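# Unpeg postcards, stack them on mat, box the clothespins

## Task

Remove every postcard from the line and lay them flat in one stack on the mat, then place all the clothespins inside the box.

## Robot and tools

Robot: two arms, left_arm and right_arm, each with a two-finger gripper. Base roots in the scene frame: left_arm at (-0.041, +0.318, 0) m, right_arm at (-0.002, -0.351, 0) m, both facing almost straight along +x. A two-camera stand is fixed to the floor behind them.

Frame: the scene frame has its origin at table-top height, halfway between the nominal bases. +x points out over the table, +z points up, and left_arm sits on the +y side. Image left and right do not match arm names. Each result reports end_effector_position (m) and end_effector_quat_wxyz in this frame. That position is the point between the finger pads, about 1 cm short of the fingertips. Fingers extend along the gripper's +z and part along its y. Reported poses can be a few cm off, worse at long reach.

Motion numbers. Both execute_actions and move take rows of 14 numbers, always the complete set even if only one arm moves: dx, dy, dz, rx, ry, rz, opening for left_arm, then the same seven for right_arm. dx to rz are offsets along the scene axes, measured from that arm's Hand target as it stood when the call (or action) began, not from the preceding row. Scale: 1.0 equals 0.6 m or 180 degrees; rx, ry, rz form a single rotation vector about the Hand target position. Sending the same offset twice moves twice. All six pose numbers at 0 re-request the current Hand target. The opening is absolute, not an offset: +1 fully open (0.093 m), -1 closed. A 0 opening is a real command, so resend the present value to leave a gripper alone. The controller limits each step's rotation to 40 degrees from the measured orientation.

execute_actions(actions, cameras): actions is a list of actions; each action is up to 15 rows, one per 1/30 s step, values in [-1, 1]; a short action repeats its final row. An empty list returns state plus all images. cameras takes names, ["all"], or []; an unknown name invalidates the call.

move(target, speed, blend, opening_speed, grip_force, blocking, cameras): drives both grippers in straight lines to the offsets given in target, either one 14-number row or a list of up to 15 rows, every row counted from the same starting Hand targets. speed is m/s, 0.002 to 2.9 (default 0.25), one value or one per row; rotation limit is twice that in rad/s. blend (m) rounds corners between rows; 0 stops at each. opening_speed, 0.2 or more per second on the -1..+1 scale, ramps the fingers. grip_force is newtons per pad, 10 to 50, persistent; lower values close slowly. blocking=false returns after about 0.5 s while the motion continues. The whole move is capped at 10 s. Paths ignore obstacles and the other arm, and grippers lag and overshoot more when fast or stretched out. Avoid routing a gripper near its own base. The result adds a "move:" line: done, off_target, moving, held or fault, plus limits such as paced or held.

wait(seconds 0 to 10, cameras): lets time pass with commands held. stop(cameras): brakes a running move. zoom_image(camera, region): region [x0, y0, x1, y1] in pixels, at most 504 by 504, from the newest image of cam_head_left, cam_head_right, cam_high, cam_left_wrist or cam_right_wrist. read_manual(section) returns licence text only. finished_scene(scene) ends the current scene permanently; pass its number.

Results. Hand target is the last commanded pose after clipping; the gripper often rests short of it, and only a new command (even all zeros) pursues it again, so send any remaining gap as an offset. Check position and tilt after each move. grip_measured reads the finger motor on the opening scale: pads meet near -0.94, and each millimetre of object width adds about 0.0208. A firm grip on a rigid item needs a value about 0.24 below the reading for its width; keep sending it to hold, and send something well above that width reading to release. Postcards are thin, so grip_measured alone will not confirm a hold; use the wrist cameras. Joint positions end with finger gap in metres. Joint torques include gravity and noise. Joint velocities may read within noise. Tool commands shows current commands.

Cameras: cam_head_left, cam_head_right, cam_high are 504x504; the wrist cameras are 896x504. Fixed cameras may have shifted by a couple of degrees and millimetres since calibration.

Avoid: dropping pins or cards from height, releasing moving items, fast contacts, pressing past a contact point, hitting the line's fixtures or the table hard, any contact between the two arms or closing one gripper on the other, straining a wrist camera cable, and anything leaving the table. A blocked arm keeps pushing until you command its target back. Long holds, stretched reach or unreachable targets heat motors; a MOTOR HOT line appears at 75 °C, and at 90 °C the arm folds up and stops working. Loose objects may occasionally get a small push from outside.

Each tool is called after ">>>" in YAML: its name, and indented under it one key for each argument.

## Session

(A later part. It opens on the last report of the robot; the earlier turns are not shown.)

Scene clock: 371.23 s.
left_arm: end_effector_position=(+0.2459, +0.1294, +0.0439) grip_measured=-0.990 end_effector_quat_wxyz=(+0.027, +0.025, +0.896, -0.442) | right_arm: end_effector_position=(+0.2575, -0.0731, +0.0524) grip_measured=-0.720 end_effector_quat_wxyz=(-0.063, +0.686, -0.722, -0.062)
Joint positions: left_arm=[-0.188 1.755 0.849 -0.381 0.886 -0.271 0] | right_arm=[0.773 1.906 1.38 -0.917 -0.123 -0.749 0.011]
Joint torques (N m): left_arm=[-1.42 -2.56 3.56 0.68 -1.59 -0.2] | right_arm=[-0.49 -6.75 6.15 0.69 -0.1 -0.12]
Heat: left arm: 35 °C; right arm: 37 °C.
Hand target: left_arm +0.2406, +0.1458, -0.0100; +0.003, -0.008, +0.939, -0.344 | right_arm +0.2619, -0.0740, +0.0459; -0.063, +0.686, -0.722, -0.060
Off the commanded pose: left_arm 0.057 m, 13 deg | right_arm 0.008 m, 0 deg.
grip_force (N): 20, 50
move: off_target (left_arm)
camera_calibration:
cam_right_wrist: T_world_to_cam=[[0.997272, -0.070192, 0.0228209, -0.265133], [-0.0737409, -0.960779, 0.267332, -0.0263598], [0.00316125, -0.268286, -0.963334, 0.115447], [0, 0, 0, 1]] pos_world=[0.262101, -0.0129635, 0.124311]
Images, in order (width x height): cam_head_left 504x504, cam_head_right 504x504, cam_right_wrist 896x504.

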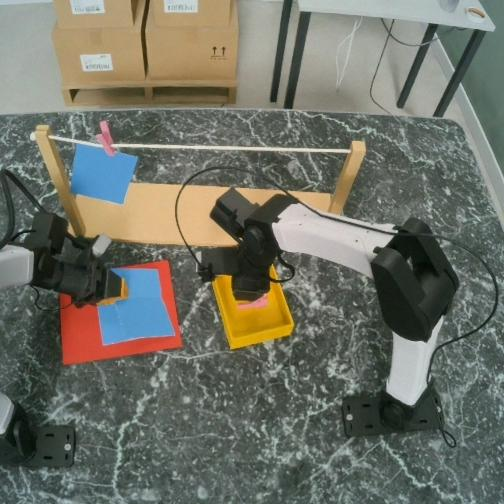

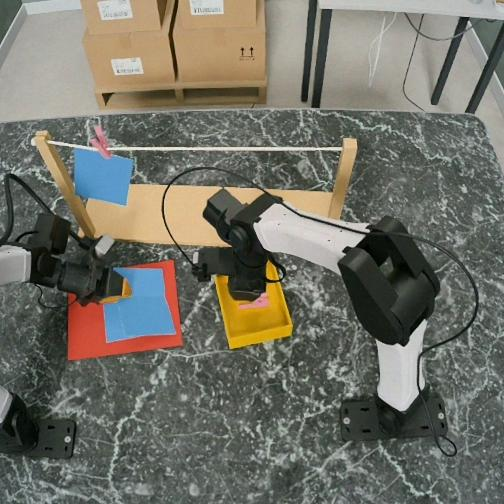

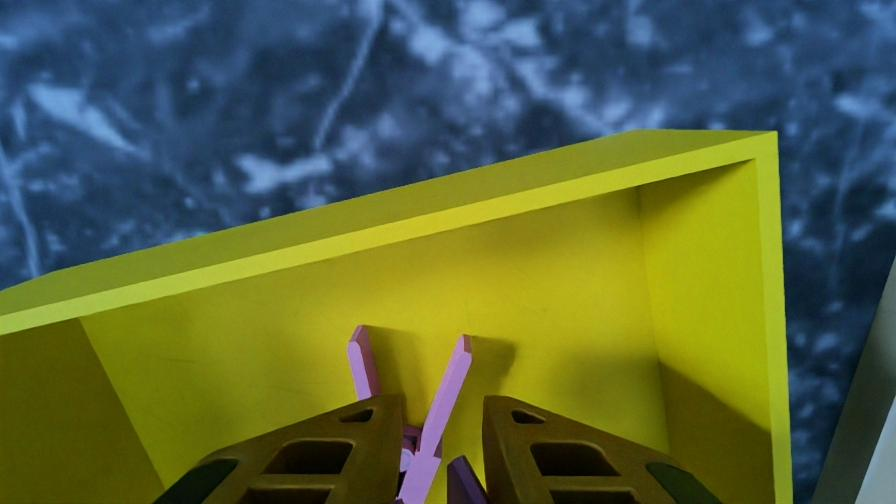

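>>> move:
  target:
    - [-0.0043, 0.0103, 0.1367, -0.0667, -0.001, 0, -1.0, 0, 0, -0.01, 0, 0, 0, -1.0]
    - [-0.0093, 0.0337, 0.1267, -0.0667, -0.001, 0, -1.0, 0, 0, -0.01, 0, 0, 0, -0.1]
    - [-0.0093, 0.0337, 0.0933, -0.0667, -0.001, 0, -1.0, 0, 0, 0.2, 0, 0, 0, -0.1]
  speed: [0.08, 0.08, 0.12]
  opening_speed: 0.8
  cameras: ["cam_head_left", "cam_head_right", "cam_right_wrist"]

Scene clock: 382.07 s.
left_arm: end_effector_position=(+0.2355, +0.1633, +0.0555) grip_measured=-0.990 end_effector_quat_wxyz=(+0.003, -0.010, +0.894, -0.449) | right_arm: end_effector_position=(+0.2589, -0.0717, +0.1529) grip_measured=-0.102 end_effector_quat_wxyz=(-0.050, +0.686, -0.723, -0.062)
Joint positions: left_arm=[-0.068 1.72 0.867 -0.597 0.925 -0.156 0] | right_arm=[0.773 1.906 1.785 -1.349 -0.123 -0.749 0.04]
Joint torques (N m): left_arm=[0.57 -5.64 5.03 0.73 0.3 0.11] | right_arm=[-0.38 -9.66 8.61 0.29 -0.11 -0.12]
Heat: left arm: 34 °C; right arm: 37 °C.
Hand target: left_arm +0.2350, +0.1659, +0.0460; +0.004, -0.007, +0.898, -0.440 | right_arm +0.2619, -0.0740, +0.1658; -0.063, +0.686, -0.722, -0.060
Off the commanded pose: left_arm 0.010 m, 1 deg | right_arm 0.013 m, 2 deg.
grip_force (N): 20, 50
move: off_target (right_arm); target 2's new opening was sent with right_arm's hand 0.011 m and 1 deg from that target
camera_calibration:
cam_right_wrist: T_world_to_cam=[[0.997542, -0.0699057, 0.00487441, -0.266212], [-0.0683711, -0.955675, 0.286375, -0.0557557], [-0.0153609, -0.286005, -0.958105, 0.215326], [0, 0, 0, 1]] pos_world=[0.265053, -0.0103097, 0.22357]
Images, in order (width x height): cam_head_left 504x504, cam_head_right 504x504, cam_right_wrist 896x504.

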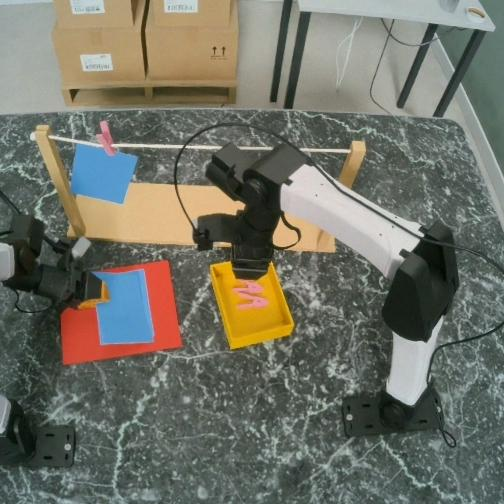

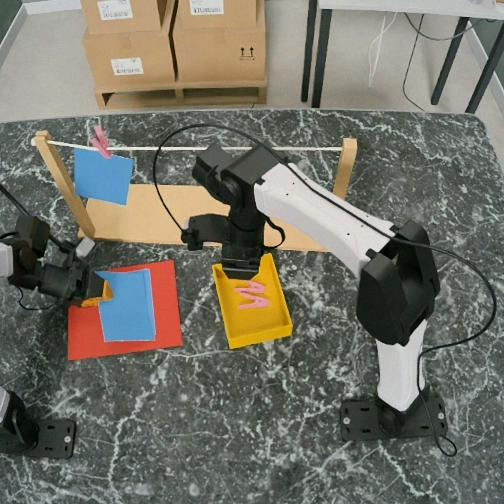

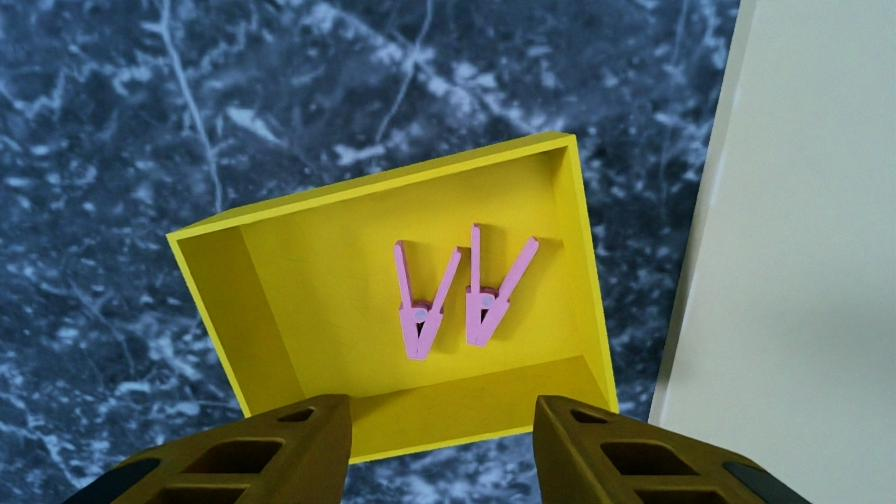

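>>> zoom_image:
  camera: "cam_head_left"
  region: [55, 250, 195, 370]

>>> zoom_image:
  camera: "cam_head_right"
  region: [55, 250, 195, 370]

Scaled by 3.600 from the camera's 504x504 image, which has a finer 720x720 frame.

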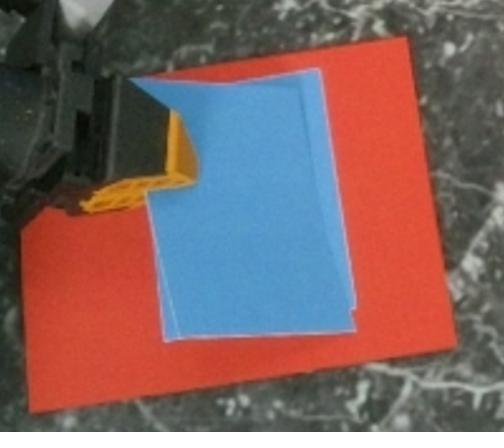

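Scaled by 3.600 from the camera's 504x504 image, which has a finer 720x720 frame.

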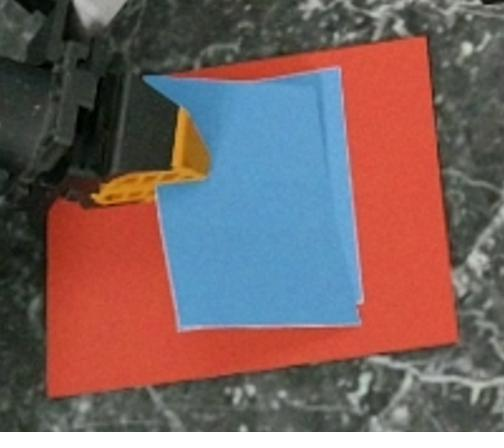

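>>> move:
  target:
    - [0, 0, 0, 0, 0, 0, -0.15, 0, 0, 0, 0, 0, 0, -0.1]
    - [0, 0.1, 0.01, 0, 0, 0, -0.15, 0.03, 0.03, 0.057, 0, 0, 0, -0.1]
    - [0, 0.1, 0.2567, -0.0138, -0.2226, -0.0874, -0.15, 0.0635, 0.09, 0.057, 0.2224, -0.0057, 0.0068, -0.1]
    - [0.225, 0.0235, 0.54, -0.0275, -0.4451, -0.1748, -0.15, 0.1135, 0.1733, 0.0403, 0.4447, -0.0114, 0.0135, -0.1]
  blend: [0, 0.02, 0.03, 0]
  speed: [0.1, 0.12, 0.25, 0.25]
  opening_speed: 0.7
  cameras: ["all"]

Scene clock: 401.97 s.
left_arm: end_effector_position=(+0.3685, +0.1827, +0.3674) grip_measured=-0.152 end_effector_quat_wxyz=(+0.458, +0.490, +0.649, -0.360) | right_arm: end_effector_position=(+0.3311, +0.0276, +0.2001) grip_measured=-0.102 end_effector_quat_wxyz=(+0.505, -0.502, +0.496, +0.498)
Joint positions: left_arm=[0.055 1.921 2.192 -1.297 1.185 0.971 0.038] | right_arm=[0.571 1.972 1.056 0.924 -1.009 -0.007 0.04]
Joint torques (N m): left_arm=[-0.16 -8.32 9.17 1.01 0.7 0.09] | right_arm=[0.83 -6.75 5.68 1.7 0.03 0]
Heat: left arm: 34 °C; right arm: 38 °C.
Hand target: left_arm +0.3700, +0.1801, +0.3700; +0.463, +0.498, +0.638, -0.362 | right_arm +0.3299, +0.0301, +0.1900; +0.500, -0.500, +0.500, +0.500
Off the commanded pose: left_arm 0.004 m, 2 deg | right_arm 0.010 m, 1 deg.
grip_force (N): 20, 50
move: done
camera_calibration:
cam_left_wrist: T_world_to_cam=[[-0.96362, -0.267163, 0.0078076, 0.403254], [-0.185867, 0.648831, -0.737883, 0.262481], [0.192069, -0.71249, -0.674883, 0.395146], [0, 0, 0, 1]] pos_world=[0.361474, 0.218966, 0.457209]
cam_right_wrist: T_world_to_cam=[[0.999576, -0.0290747, -0.00137484, -0.331975], [-0.0137172, -0.428881, -0.903257, 0.235929], [0.0256723, 0.902893, -0.429098, 0.137739], [0, 0, 0, 1]] pos_world=[0.331534, -0.0328302, 0.271752]

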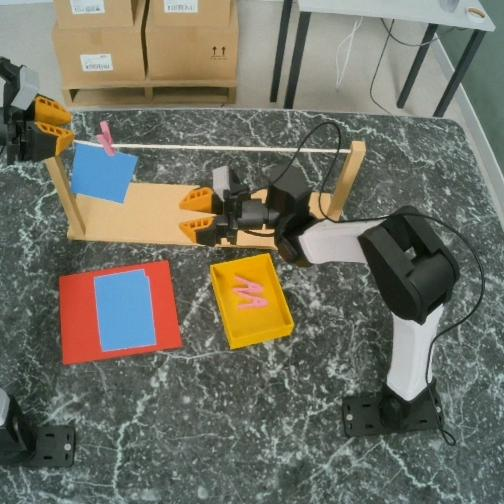

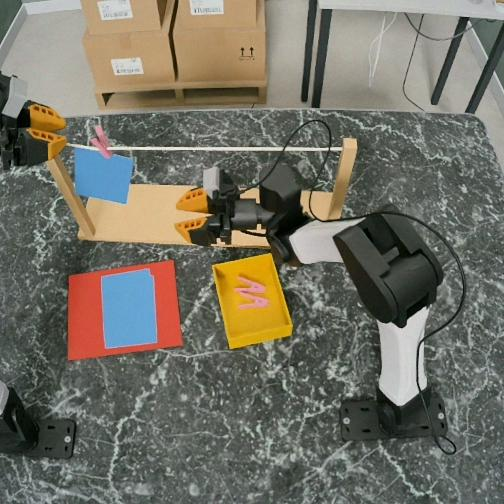

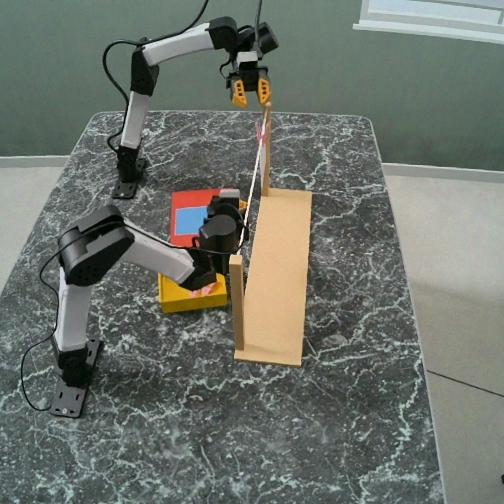

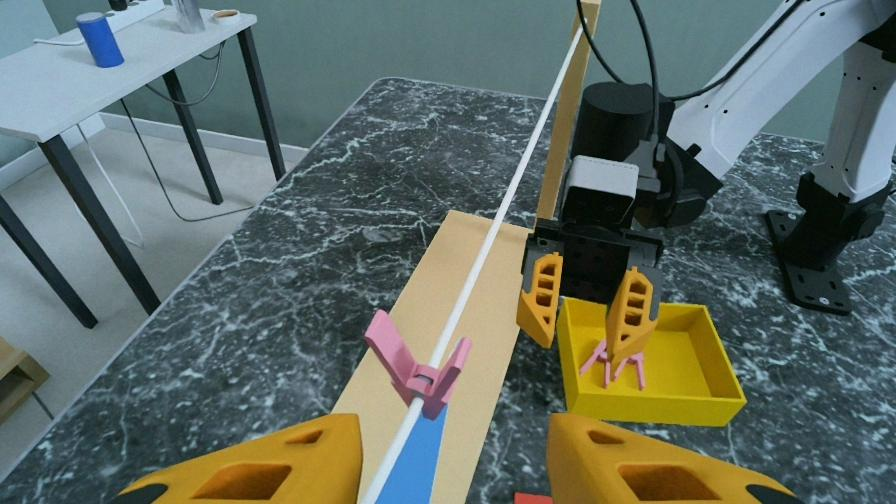

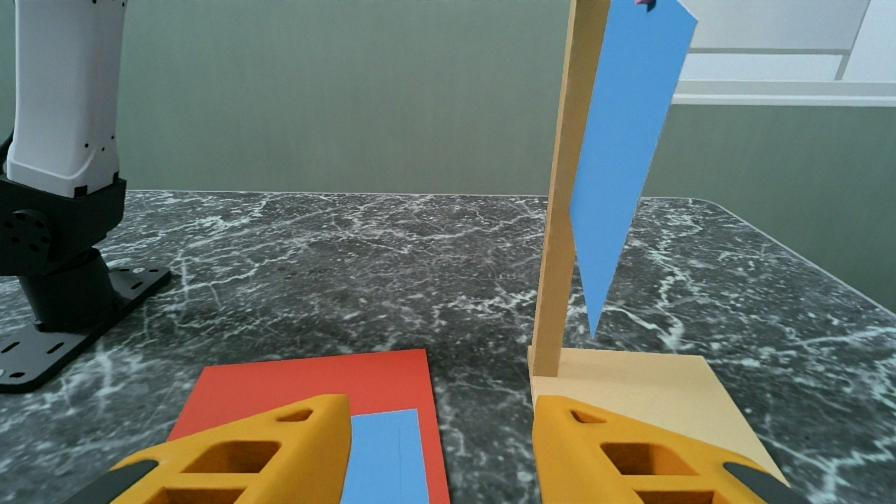

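>>> zoom_image:
  camera: "cam_head_left"
  region: [55, 110, 155, 220]

>>> zoom_image:
  camera: "cam_head_right"
  region: [55, 110, 155, 220]

>>> zoom_image:
  camera: "cam_right_wrist"
  region: [520, 0, 740, 350]

>>> zoom_image:
  camera: "cam_left_wrist"
  region: [330, 290, 530, 504]

>>> zoom_image:
  camera: "cam_head_left"
  region: [55, 250, 195, 370]

Scaled by 4.582 from the camera's 504x504 image, which has a finer 720x720 frame.

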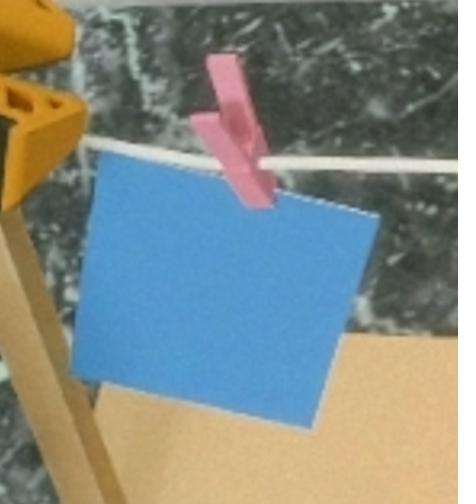

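Scaled by 4.582 from the camera's 504x504 image, which has a finer 720x720 frame.

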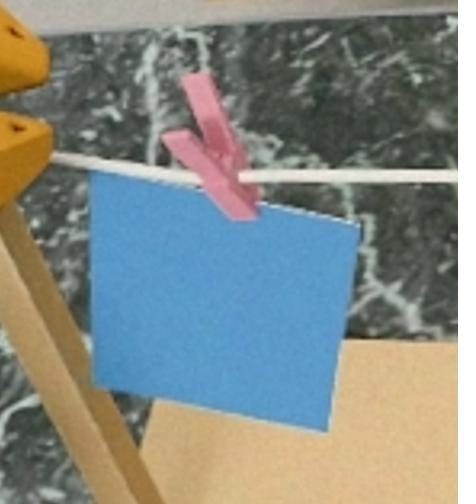

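Scaled by 1.440 from the camera's 896x504 image, which has a finer 1280x720 frame.

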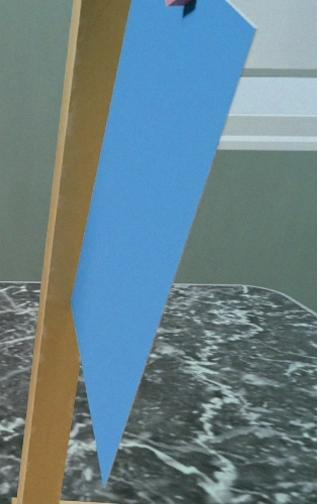

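Scaled by 2.355 from the camera's 896x504 image, which has a finer 1280x720 frame.

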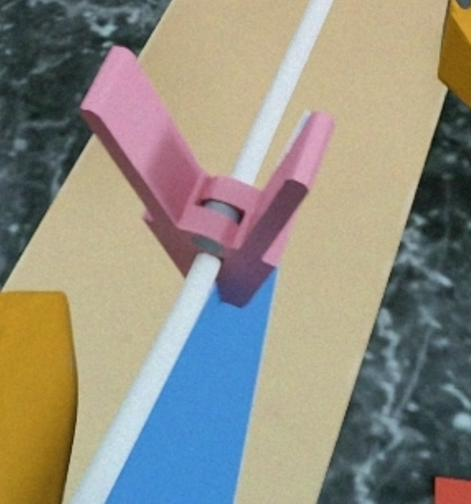

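Scaled by 3.600 from the camera's 504x504 image, which has a finer 720x720 frame.

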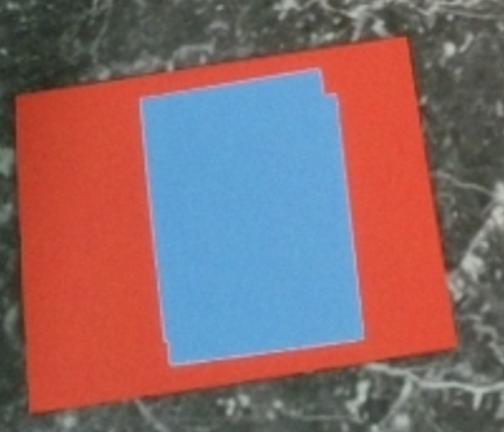

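>>> move:
  target:
    - [0.024, 0.0062, -0.0262, 0.0053, 0.0008, -0.0334, 0.2, 0.0085, 0.0248, -0.025, 0.0944, -0.005, -0.0331, -0.1]
    - [0.024, 0.0062, -0.0262, 0.0053, 0.0008, -0.0334, 0.2, 0.1227, 0.1032, -0.02, 0.0944, -0.005, -0.0331, -0.1]
  blend: [0.02, 0]
  speed: [0.2, 0.15]
  grip_force: [50, 20]
  cameras: ["cam_head_left", "cam_head_right", "cam_left_wrist", "cam_right_wrist"]

Scene clock: 410.83 s.
left_arm: end_effector_position=(+0.3818, +0.1814, +0.3513) grip_measured=+0.198 end_effector_quat_wxyz=(+0.443, +0.520, +0.626, -0.375) | right_arm: end_effector_position=(+0.4003, +0.0875, +0.1836) grip_measured=-0.102 end_effector_quat_wxyz=(+0.599, -0.401, +0.439, +0.536)
Joint positions: left_arm=[0.055 2.126 2.464 -1.565 1.217 1.195 0.055] | right_arm=[0.633 2.471 1.467 1.438 -0.799 0.31 0.04]
Joint torques (N m): left_arm=[0.96 -9.81 8.59 0.74 0.75 0.1] | right_arm=[0.53 -9.03 8.17 1.32 0.26 -0.03]
Heat: left arm: 35 °C; right arm: 38 °C.
Hand target: left_arm +0.3844, +0.1838, +0.3543; +0.438, +0.534, +0.614, -0.381 | right_arm +0.4037, +0.0919, +0.1782; +0.598, -0.398, +0.442, +0.538
Off the commanded pose: left_arm 0.005 m, 2 deg | right_arm 0.008 m, 1 deg.
joint sent to its limit (left arm) — joint 4 (wrist pitch), lower limit. The joint targets still meet the commanded pose.
grip_force (N): 50, 20
move: done
camera_calibration:
cam_left_wrist: T_world_to_cam=[[-0.983156, -0.182762, -0.00133653, 0.411184], [-0.122935, 0.666695, -0.735123, 0.225671], [0.135244, -0.722576, -0.677933, 0.405475], [0, 0, 0, 1]] pos_world=[0.377163, 0.217681, 0.44133]
cam_right_wrist: T_world_to_cam=[[0.991903, -0.126344, -0.0128678, -0.385796], [-0.0315462, -0.146973, -0.988637, 0.245872], [0.123017, 0.981038, -0.149769, -0.0222329], [0, 0, 0, 1]] pos_world=[0.393163, 0.00920499, 0.234784]
Images, in order (width x height): cam_head_left 504x504, cam_head_right 504x504, cam_left_wrist 896x504, cam_right_wrist 896x504.

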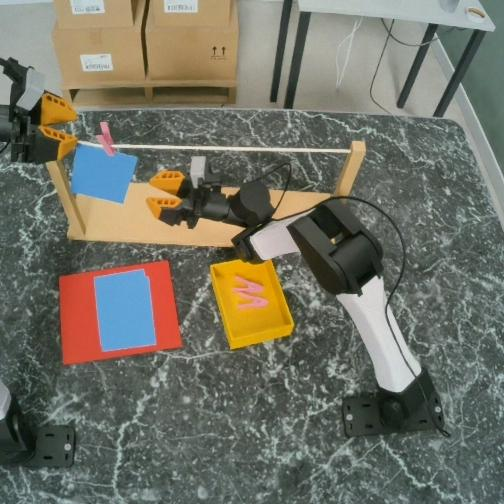

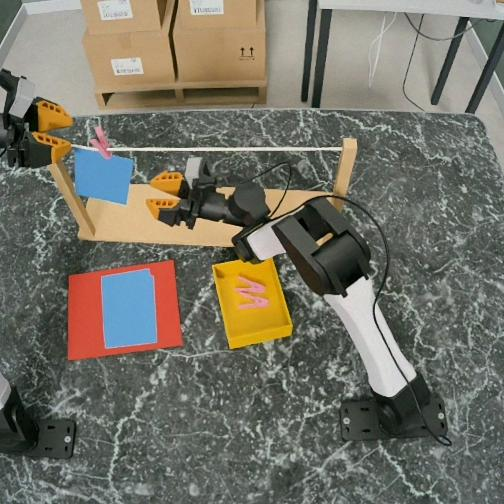

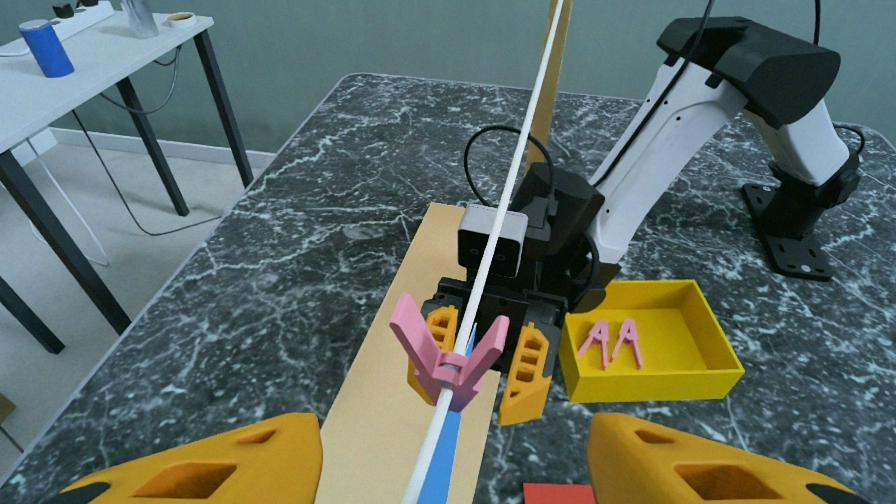

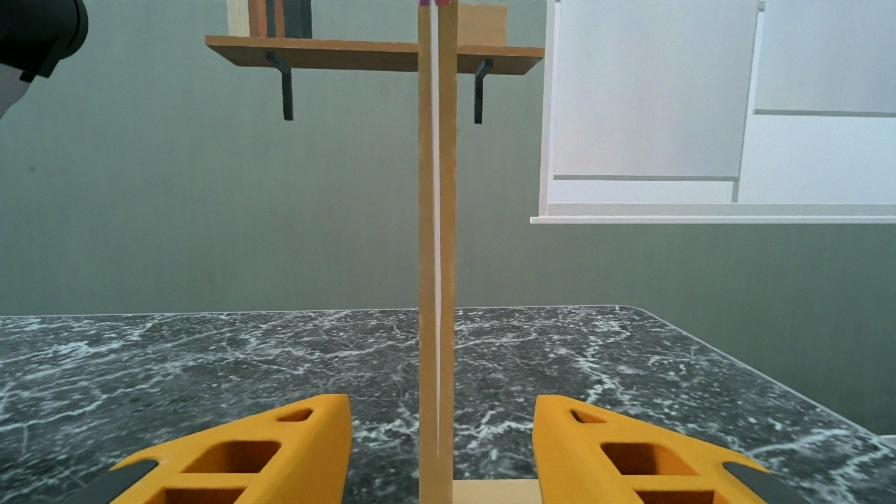

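>>> move:
  target:
    - [0, 0, 0, 0, 0, 0, 0.2, 0.0102, 0.0975, 0.03, 0, 0, 0, -0.1]
    - [0, 0, 0, 0, 0, 0, 0.2, 0.0102, 0.0975, 0.03, 0, 0, 0, -1.0]
  speed: 0.08
  cameras: ["cam_head_left", "cam_head_right", "cam_left_wrist", "cam_right_wrist"]

Scene clock: 418.57 s.
left_arm: end_effector_position=(+0.3818, +0.1814, +0.3513) grip_measured=+0.198 end_effector_quat_wxyz=(+0.443, +0.520, +0.626, -0.375) | right_arm: end_effector_position=(+0.4064, +0.1452, +0.2033) grip_measured=-0.966 end_effector_quat_wxyz=(+0.597, -0.398, +0.439, +0.541)
Joint positions: left_arm=[0.055 2.126 2.464 -1.565 1.217 1.195 0.055] | right_arm=[0.716 2.543 1.723 1.229 -0.724 0.278 0]
Joint torques (N m): left_arm=[0.95 -9.8 8.64 0.74 0.75 0.1] | right_arm=[0.57 -9.96 9.14 1.31 0.26 -0.11]
Heat: left arm: 37 °C; right arm: 38 °C.
Hand target: left_arm +0.3844, +0.1838, +0.3543; +0.438, +0.534, +0.614, -0.381 | right_arm +0.4097, +0.1504, +0.1961; +0.598, -0.398, +0.442, +0.538
Off the commanded pose: left_arm 0.005 m, 2 deg | right_arm 0.009 m, 1 deg.
joint sent to its limit (left arm) — joint 4 (wrist pitch), lower limit. The joint targets still meet the commanded pose.
grip_force (N): 50, 20
move: done
camera_calibration:
cam_left_wrist: T_world_to_cam=[[-0.983156, -0.182762, -0.00133653, 0.411184], [-0.122935, 0.666695, -0.735123, 0.225671], [0.135244, -0.722576, -0.677933, 0.405475], [0, 0, 0, 1]] pos_world=[0.377163, 0.217681, 0.44133]
cam_right_wrist: T_world_to_cam=[[0.992507, -0.120233, -0.0217898, -0.383509], [-0.0389517, -0.142294, -0.989058, 0.27638], [0.115817, 0.982495, -0.145911, -0.0747969], [0, 0, 0, 1]] pos_world=[0.400063, 0.0667042, 0.254086]
Images, in order (width x height): cam_head_left 504x504, cam_head_right 504x504, cam_left_wrist 896x504, cam_right_wrist 896x504.

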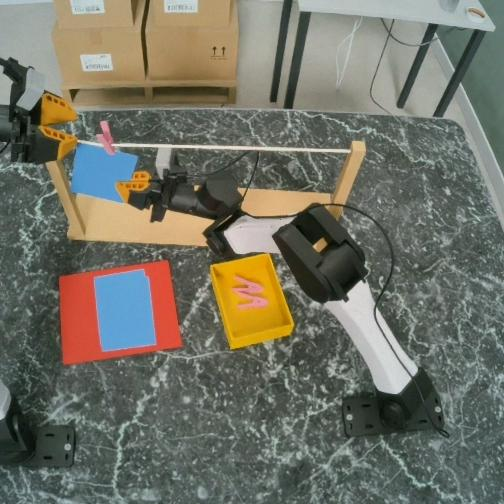

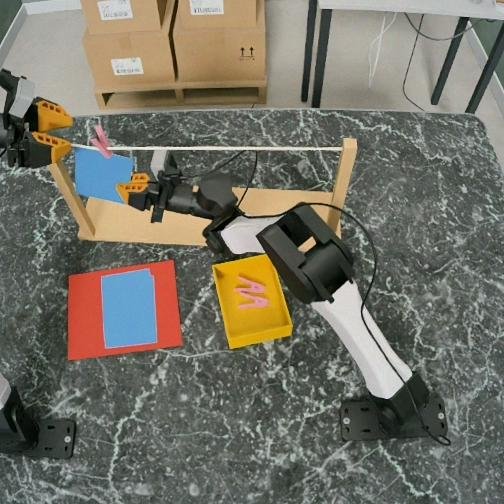

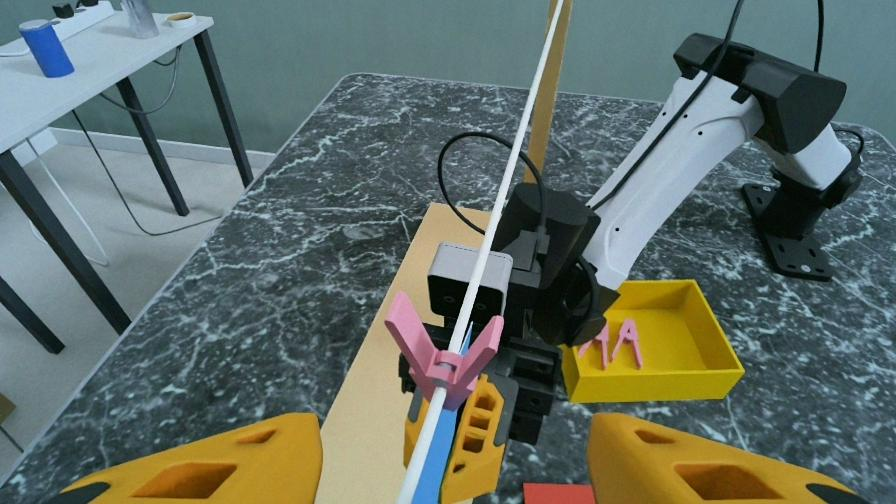

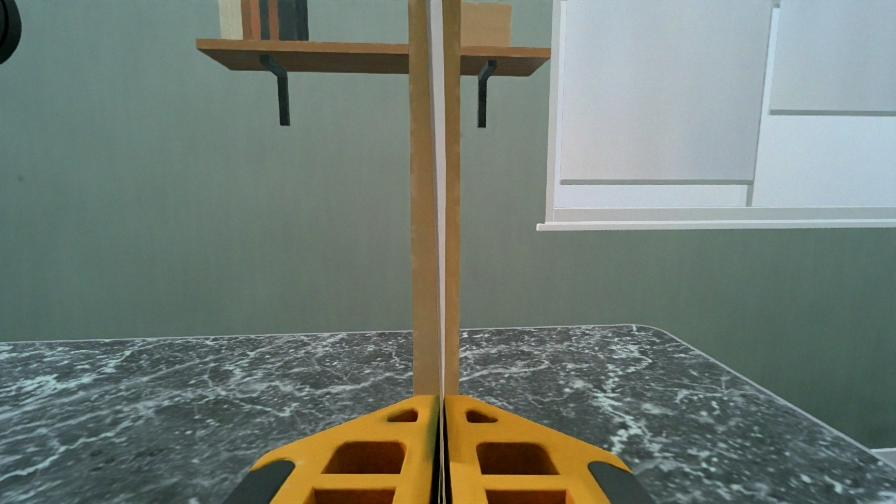

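>>> move:
  target:
    - [0.0137, -0.0773, -0.0205, 0, 0, 0, 0.2, 0, 0, 0, 0, 0, 0, -1.0]
    - [0.0137, -0.0773, -0.0205, 0, 0, 0, -1.0, 0, 0, 0, 0, 0, 0, -1.0]
  speed: 0.08
  opening_speed: 0.8
  cameras: ["cam_head_left", "cam_head_right", "cam_left_wrist", "cam_right_wrist"]

Scene clock: 422.60 s.
left_arm: end_effector_position=(+0.3946, +0.1371, +0.3385) grip_measured=-0.739 end_effector_quat_wxyz=(+0.433, +0.530, +0.615, -0.391) | right_arm: end_effector_position=(+0.4064, +0.1453, +0.2031) grip_measured=-0.971 end_effector_quat_wxyz=(+0.596, -0.398, +0.439, +0.541)
Joint positions: left_arm=[-0.05 2.126 2.38 -1.335 1.202 1.027 0.01] | right_arm=[0.716 2.543 1.723 1.228 -0.724 0.278 0]
Joint torques (N m): left_arm=[0.12 -13.03 5.74 1.11 0.4 -0.11] | right_arm=[0.7 -9.95 8.96 1.33 0.28 -0.14]
Heat: left arm: 39 °C; right arm: 38 °C.
Hand target: left_arm +0.3926, +0.1374, +0.3420; +0.438, +0.534, +0.614, -0.382 | right_arm +0.4097, +0.1504, +0.1961; +0.597, -0.398, +0.442, +0.538
Off the commanded pose: left_arm 0.004 m, 1 deg | right_arm 0.009 m, 0 deg.
grip_force (N): 50, 20
move: done
camera_calibration:
cam_left_wrist: T_world_to_cam=[[-0.990296, -0.138438, 0.0121813, 0.407894], [-0.102012, 0.664597, -0.740205, 0.241148], [0.0943772, -0.734265, -0.672271, 0.378813], [0, 0, 0, 1]] pos_world=[0.392784, 0.174351, 0.428196]
cam_right_wrist: T_world_to_cam=[[0.992488, -0.120257, -0.0224927, -0.383412], [-0.0397521, -0.143113, -0.988908, 0.276634], [0.115704, 0.982373, -0.146818, -0.0746393], [0, 0, 0, 1]] pos_world=[0.400165, 0.0668055, 0.253983]
Images, in order (width x height): cam_head_left 504x504, cam_head_right 504x504, cam_left_wrist 896x504, cam_right_wrist 896x504.

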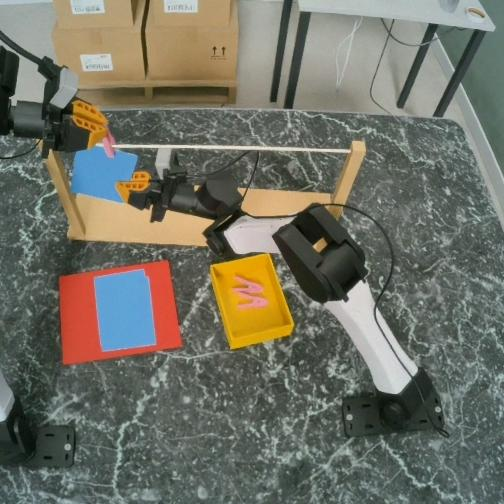

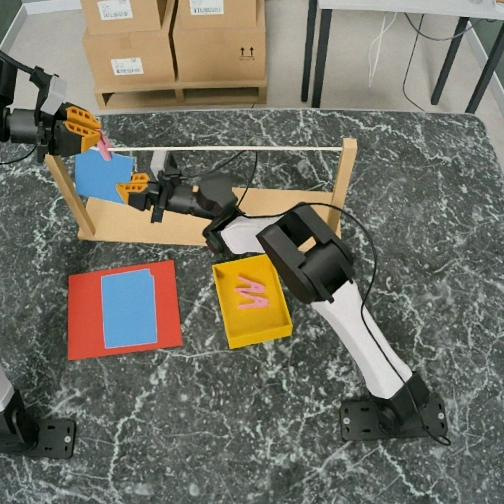

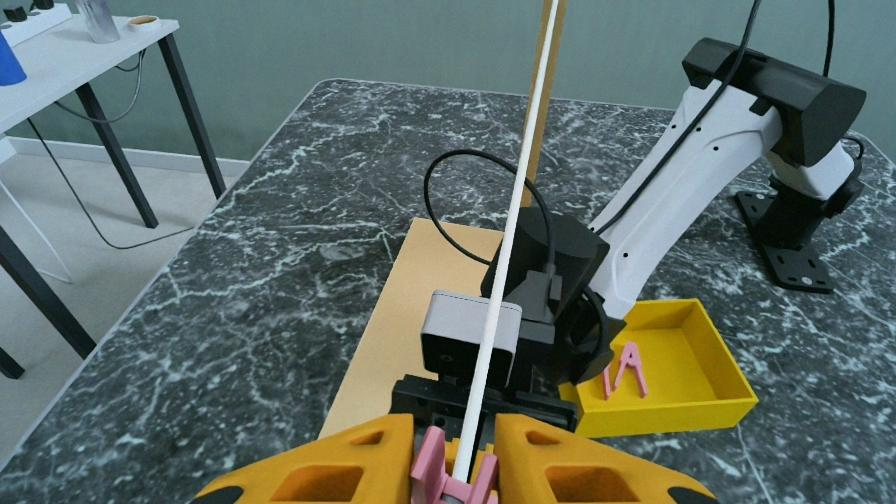

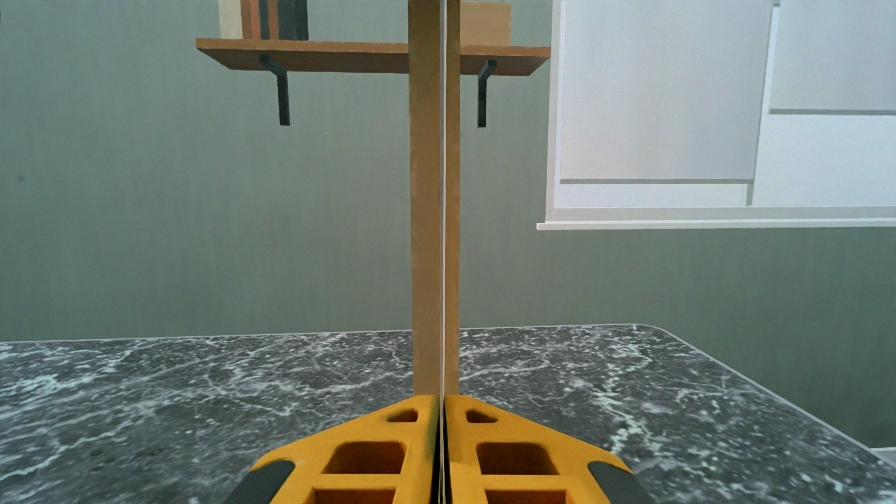

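>>> zoom_image:
  camera: "cam_left_wrist"
  region: [370, 380, 560, 504]

>>> zoom_image:
  camera: "cam_head_left"
  region: [60, 85, 160, 215]

>>> zoom_image:
  camera: "cam_head_right"
  region: [60, 85, 160, 215]

Scaled by 2.653 from the camera's 896x504 image, which has a finer 1280x720 frame.

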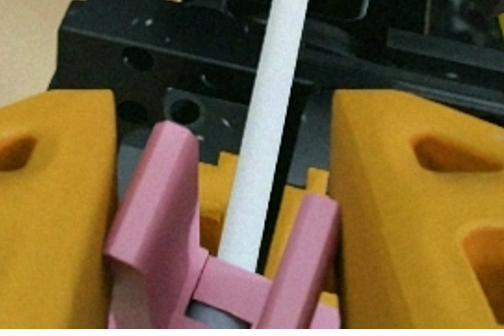

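Scaled by 3.877 from the camera's 504x504 image, which has a finer 720x720 frame.

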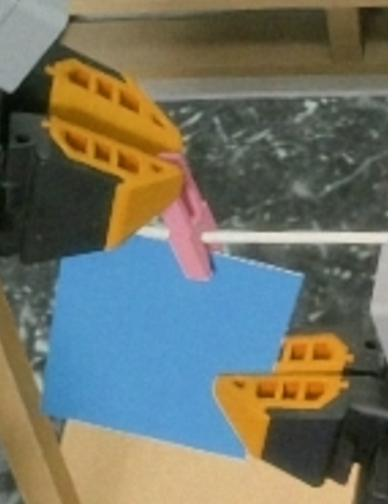

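Scaled by 3.877 from the camera's 504x504 image, which has a finer 720x720 frame.

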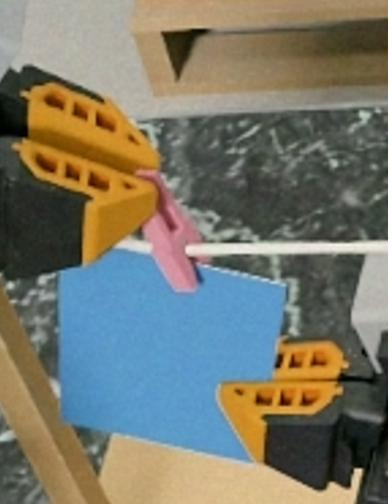

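>>> move:
  target: [0, 0, 0, 0, 0, 0, -1.0, 0, 0, -0.075, 0, 0, 0, -1.0]
  speed: 0.08
  cameras: ["cam_head_left", "cam_head_right", "cam_left_wrist"]

Scene clock: 429.03 s.
left_arm: end_effector_position=(+0.3946, +0.1371, +0.3385) grip_measured=-0.757 end_effector_quat_wxyz=(+0.433, +0.530, +0.615, -0.391) | right_arm: end_effector_position=(+0.4095, +0.1476, +0.1498) grip_measured=-0.971 end_effector_quat_wxyz=(+0.585, -0.398, +0.456, +0.540)
Joint positions: left_arm=[-0.05 2.126 2.38 -1.335 1.202 1.027 0.009] | right_arm=[0.716 2.656 1.736 1.285 -0.723 0.276 0]
Joint torques (N m): left_arm=[0.14 -13 5.74 1.11 0.4 -0.11] | right_arm=[0.62 -10.39 8.84 1.7 0.26 -0.12]
Heat: left arm: 43 °C; right arm: 39 °C.
Hand target: left_arm +0.3926, +0.1374, +0.3420; +0.438, +0.534, +0.614, -0.382 | right_arm +0.4098, +0.1504, +0.1511; +0.598, -0.398, +0.442, +0.538
Off the commanded pose: left_arm 0.004 m, 1 deg | right_arm 0.003 m, 2 deg.
grip_force (N): 50, 20
move: done
camera_calibration:
cam_left_wrist: T_world_to_cam=[[-0.990296, -0.138438, 0.0121813, 0.407894], [-0.102012, 0.664597, -0.740205, 0.241148], [0.0943772, -0.734265, -0.672271, 0.378813], [0, 0, 0, 1]] pos_world=[0.392784, 0.174351, 0.428196]
Images, in order (width x height): cam_head_left 504x504, cam_head_right 504x504, cam_left_wrist 896x504.

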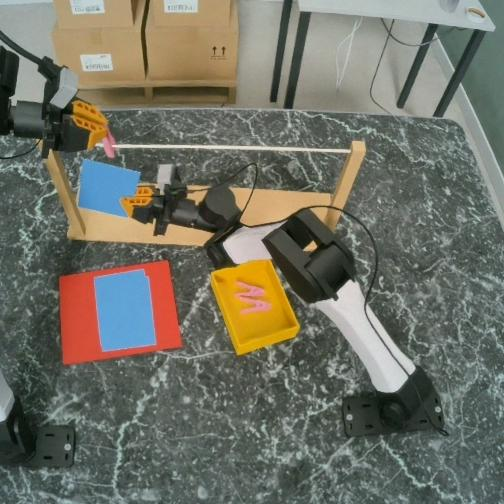

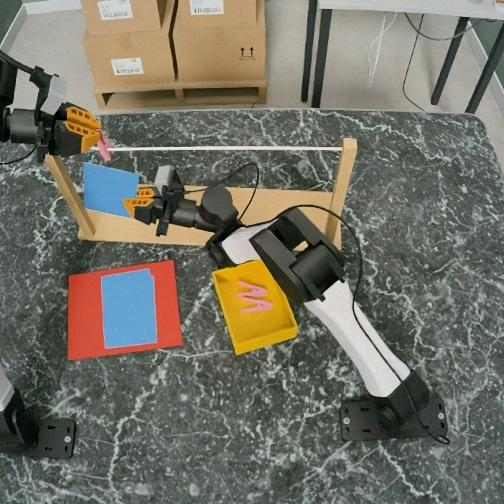

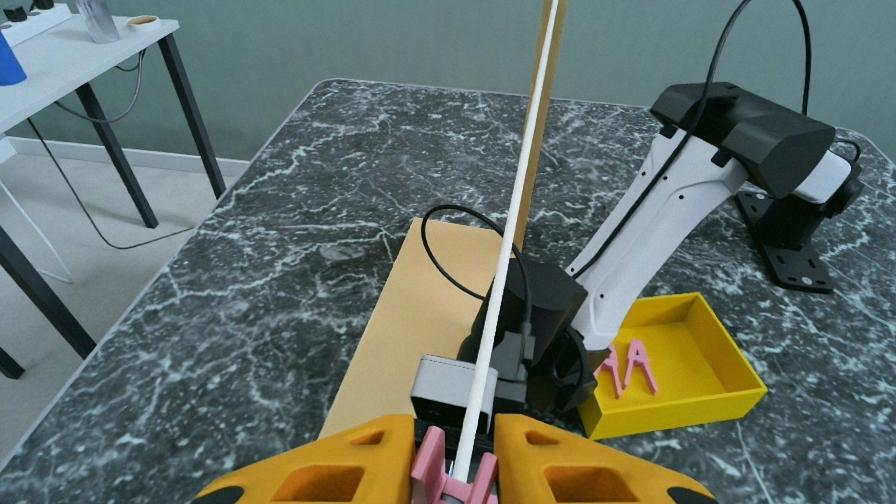

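>>> zoom_image:
  camera: "cam_head_left"
  region: [150, 150, 330, 370]

>>> zoom_image:
  camera: "cam_left_wrist"
  region: [380, 220, 800, 504]

>>> execute_actions:
  actions: []
  cameras: ["cam_high", "cam_right_wrist"]

Scaled by 2.291 from the camera's 504x504 image, which has a finer 720x720 frame.

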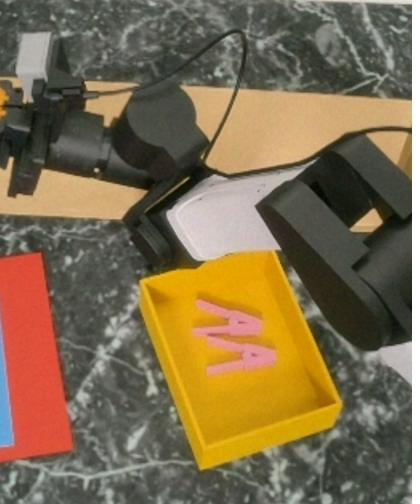

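Scaled by 1.200 from the camera's 896x504 image, which has a finer 1280x720 frame.

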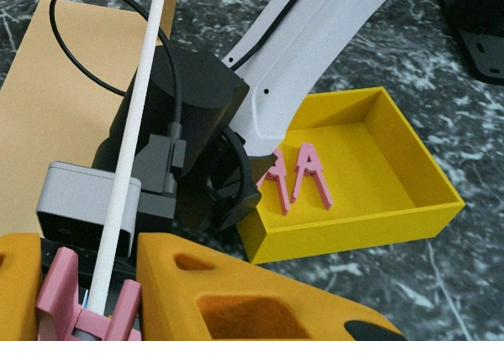

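Scene clock: 429.77 s.
left_arm: end_effector_position=(+0.3946, +0.1371, +0.3385) grip_measured=-0.757 end_effector_quat_wxyz=(+0.433, +0.530, +0.615, -0.391) | right_arm: end_effector_position=(+0.4095, +0.1476, +0.1499) grip_measured=-0.971 end_effector_quat_wxyz=(+0.585, -0.398, +0.456, +0.540)
Joint positions: left_arm=[-0.05 2.126 2.38 -1.335 1.202 1.027 0.009] | right_arm=[0.716 2.656 1.736 1.286 -0.723 0.276 0]
Joint velocities: within noise
Joint torques (N m): left_arm=[0.13 -13.01 5.72 1.11 0.4 -0.11] | right_arm=[0.7 -10.36 8.83 1.67 0.23 -0.13]
Heat: left arm: 43 °C; right arm: 39 °C.
Hand target: left_arm +0.3926, +0.1374, +0.3420; +0.438, +0.534, +0.614, -0.382 | right_arm +0.4098, +0.1504, +0.1511; +0.598, -0.398, +0.442, +0.538
Tool commands: left_gripper/opening=-1.0 right_gripper/opening=-1.0
Off the commanded pose: left_arm 0.004 m, 1 deg | right_arm 0.003 m, 2 deg.
grip_force (N): 50, 20
camera_calibration:
cam_right_wrist: T_world_to_cam=[[0.991183, -0.123111, -0.0489833, -0.38242], [-0.0695863, -0.169077, -0.983143, 0.23965], [0.112754, 0.977884, -0.176153, -0.0788486], [0, 0, 0, 1]] pos_world=[0.404615, 0.0705438, 0.202988]
Images, in order (width x height): cam_high 504x504, cam_right_wrist 896x504.

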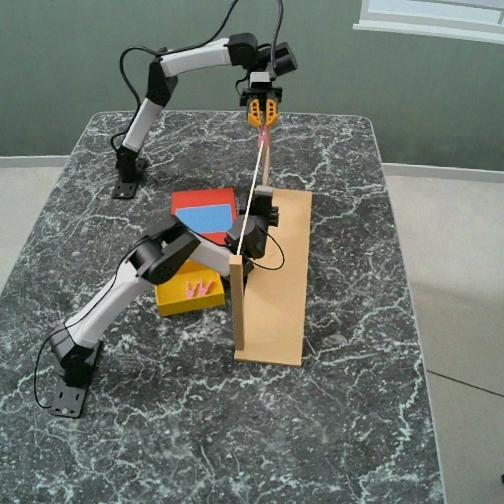

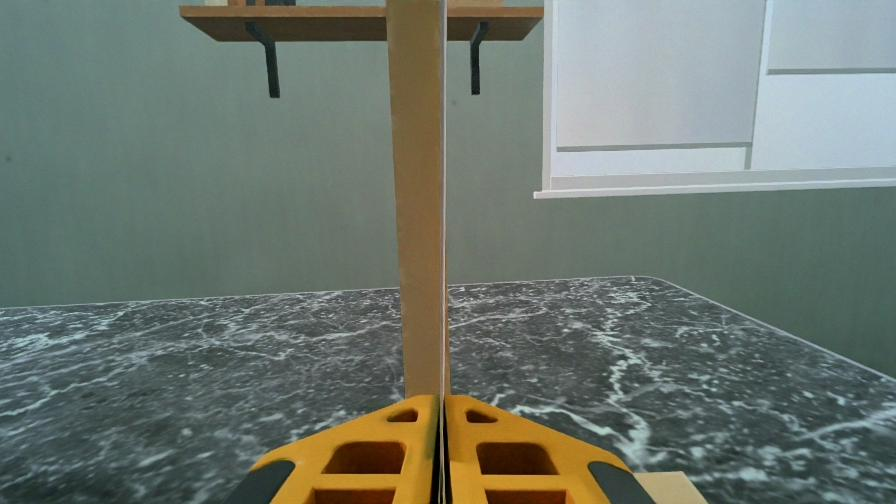

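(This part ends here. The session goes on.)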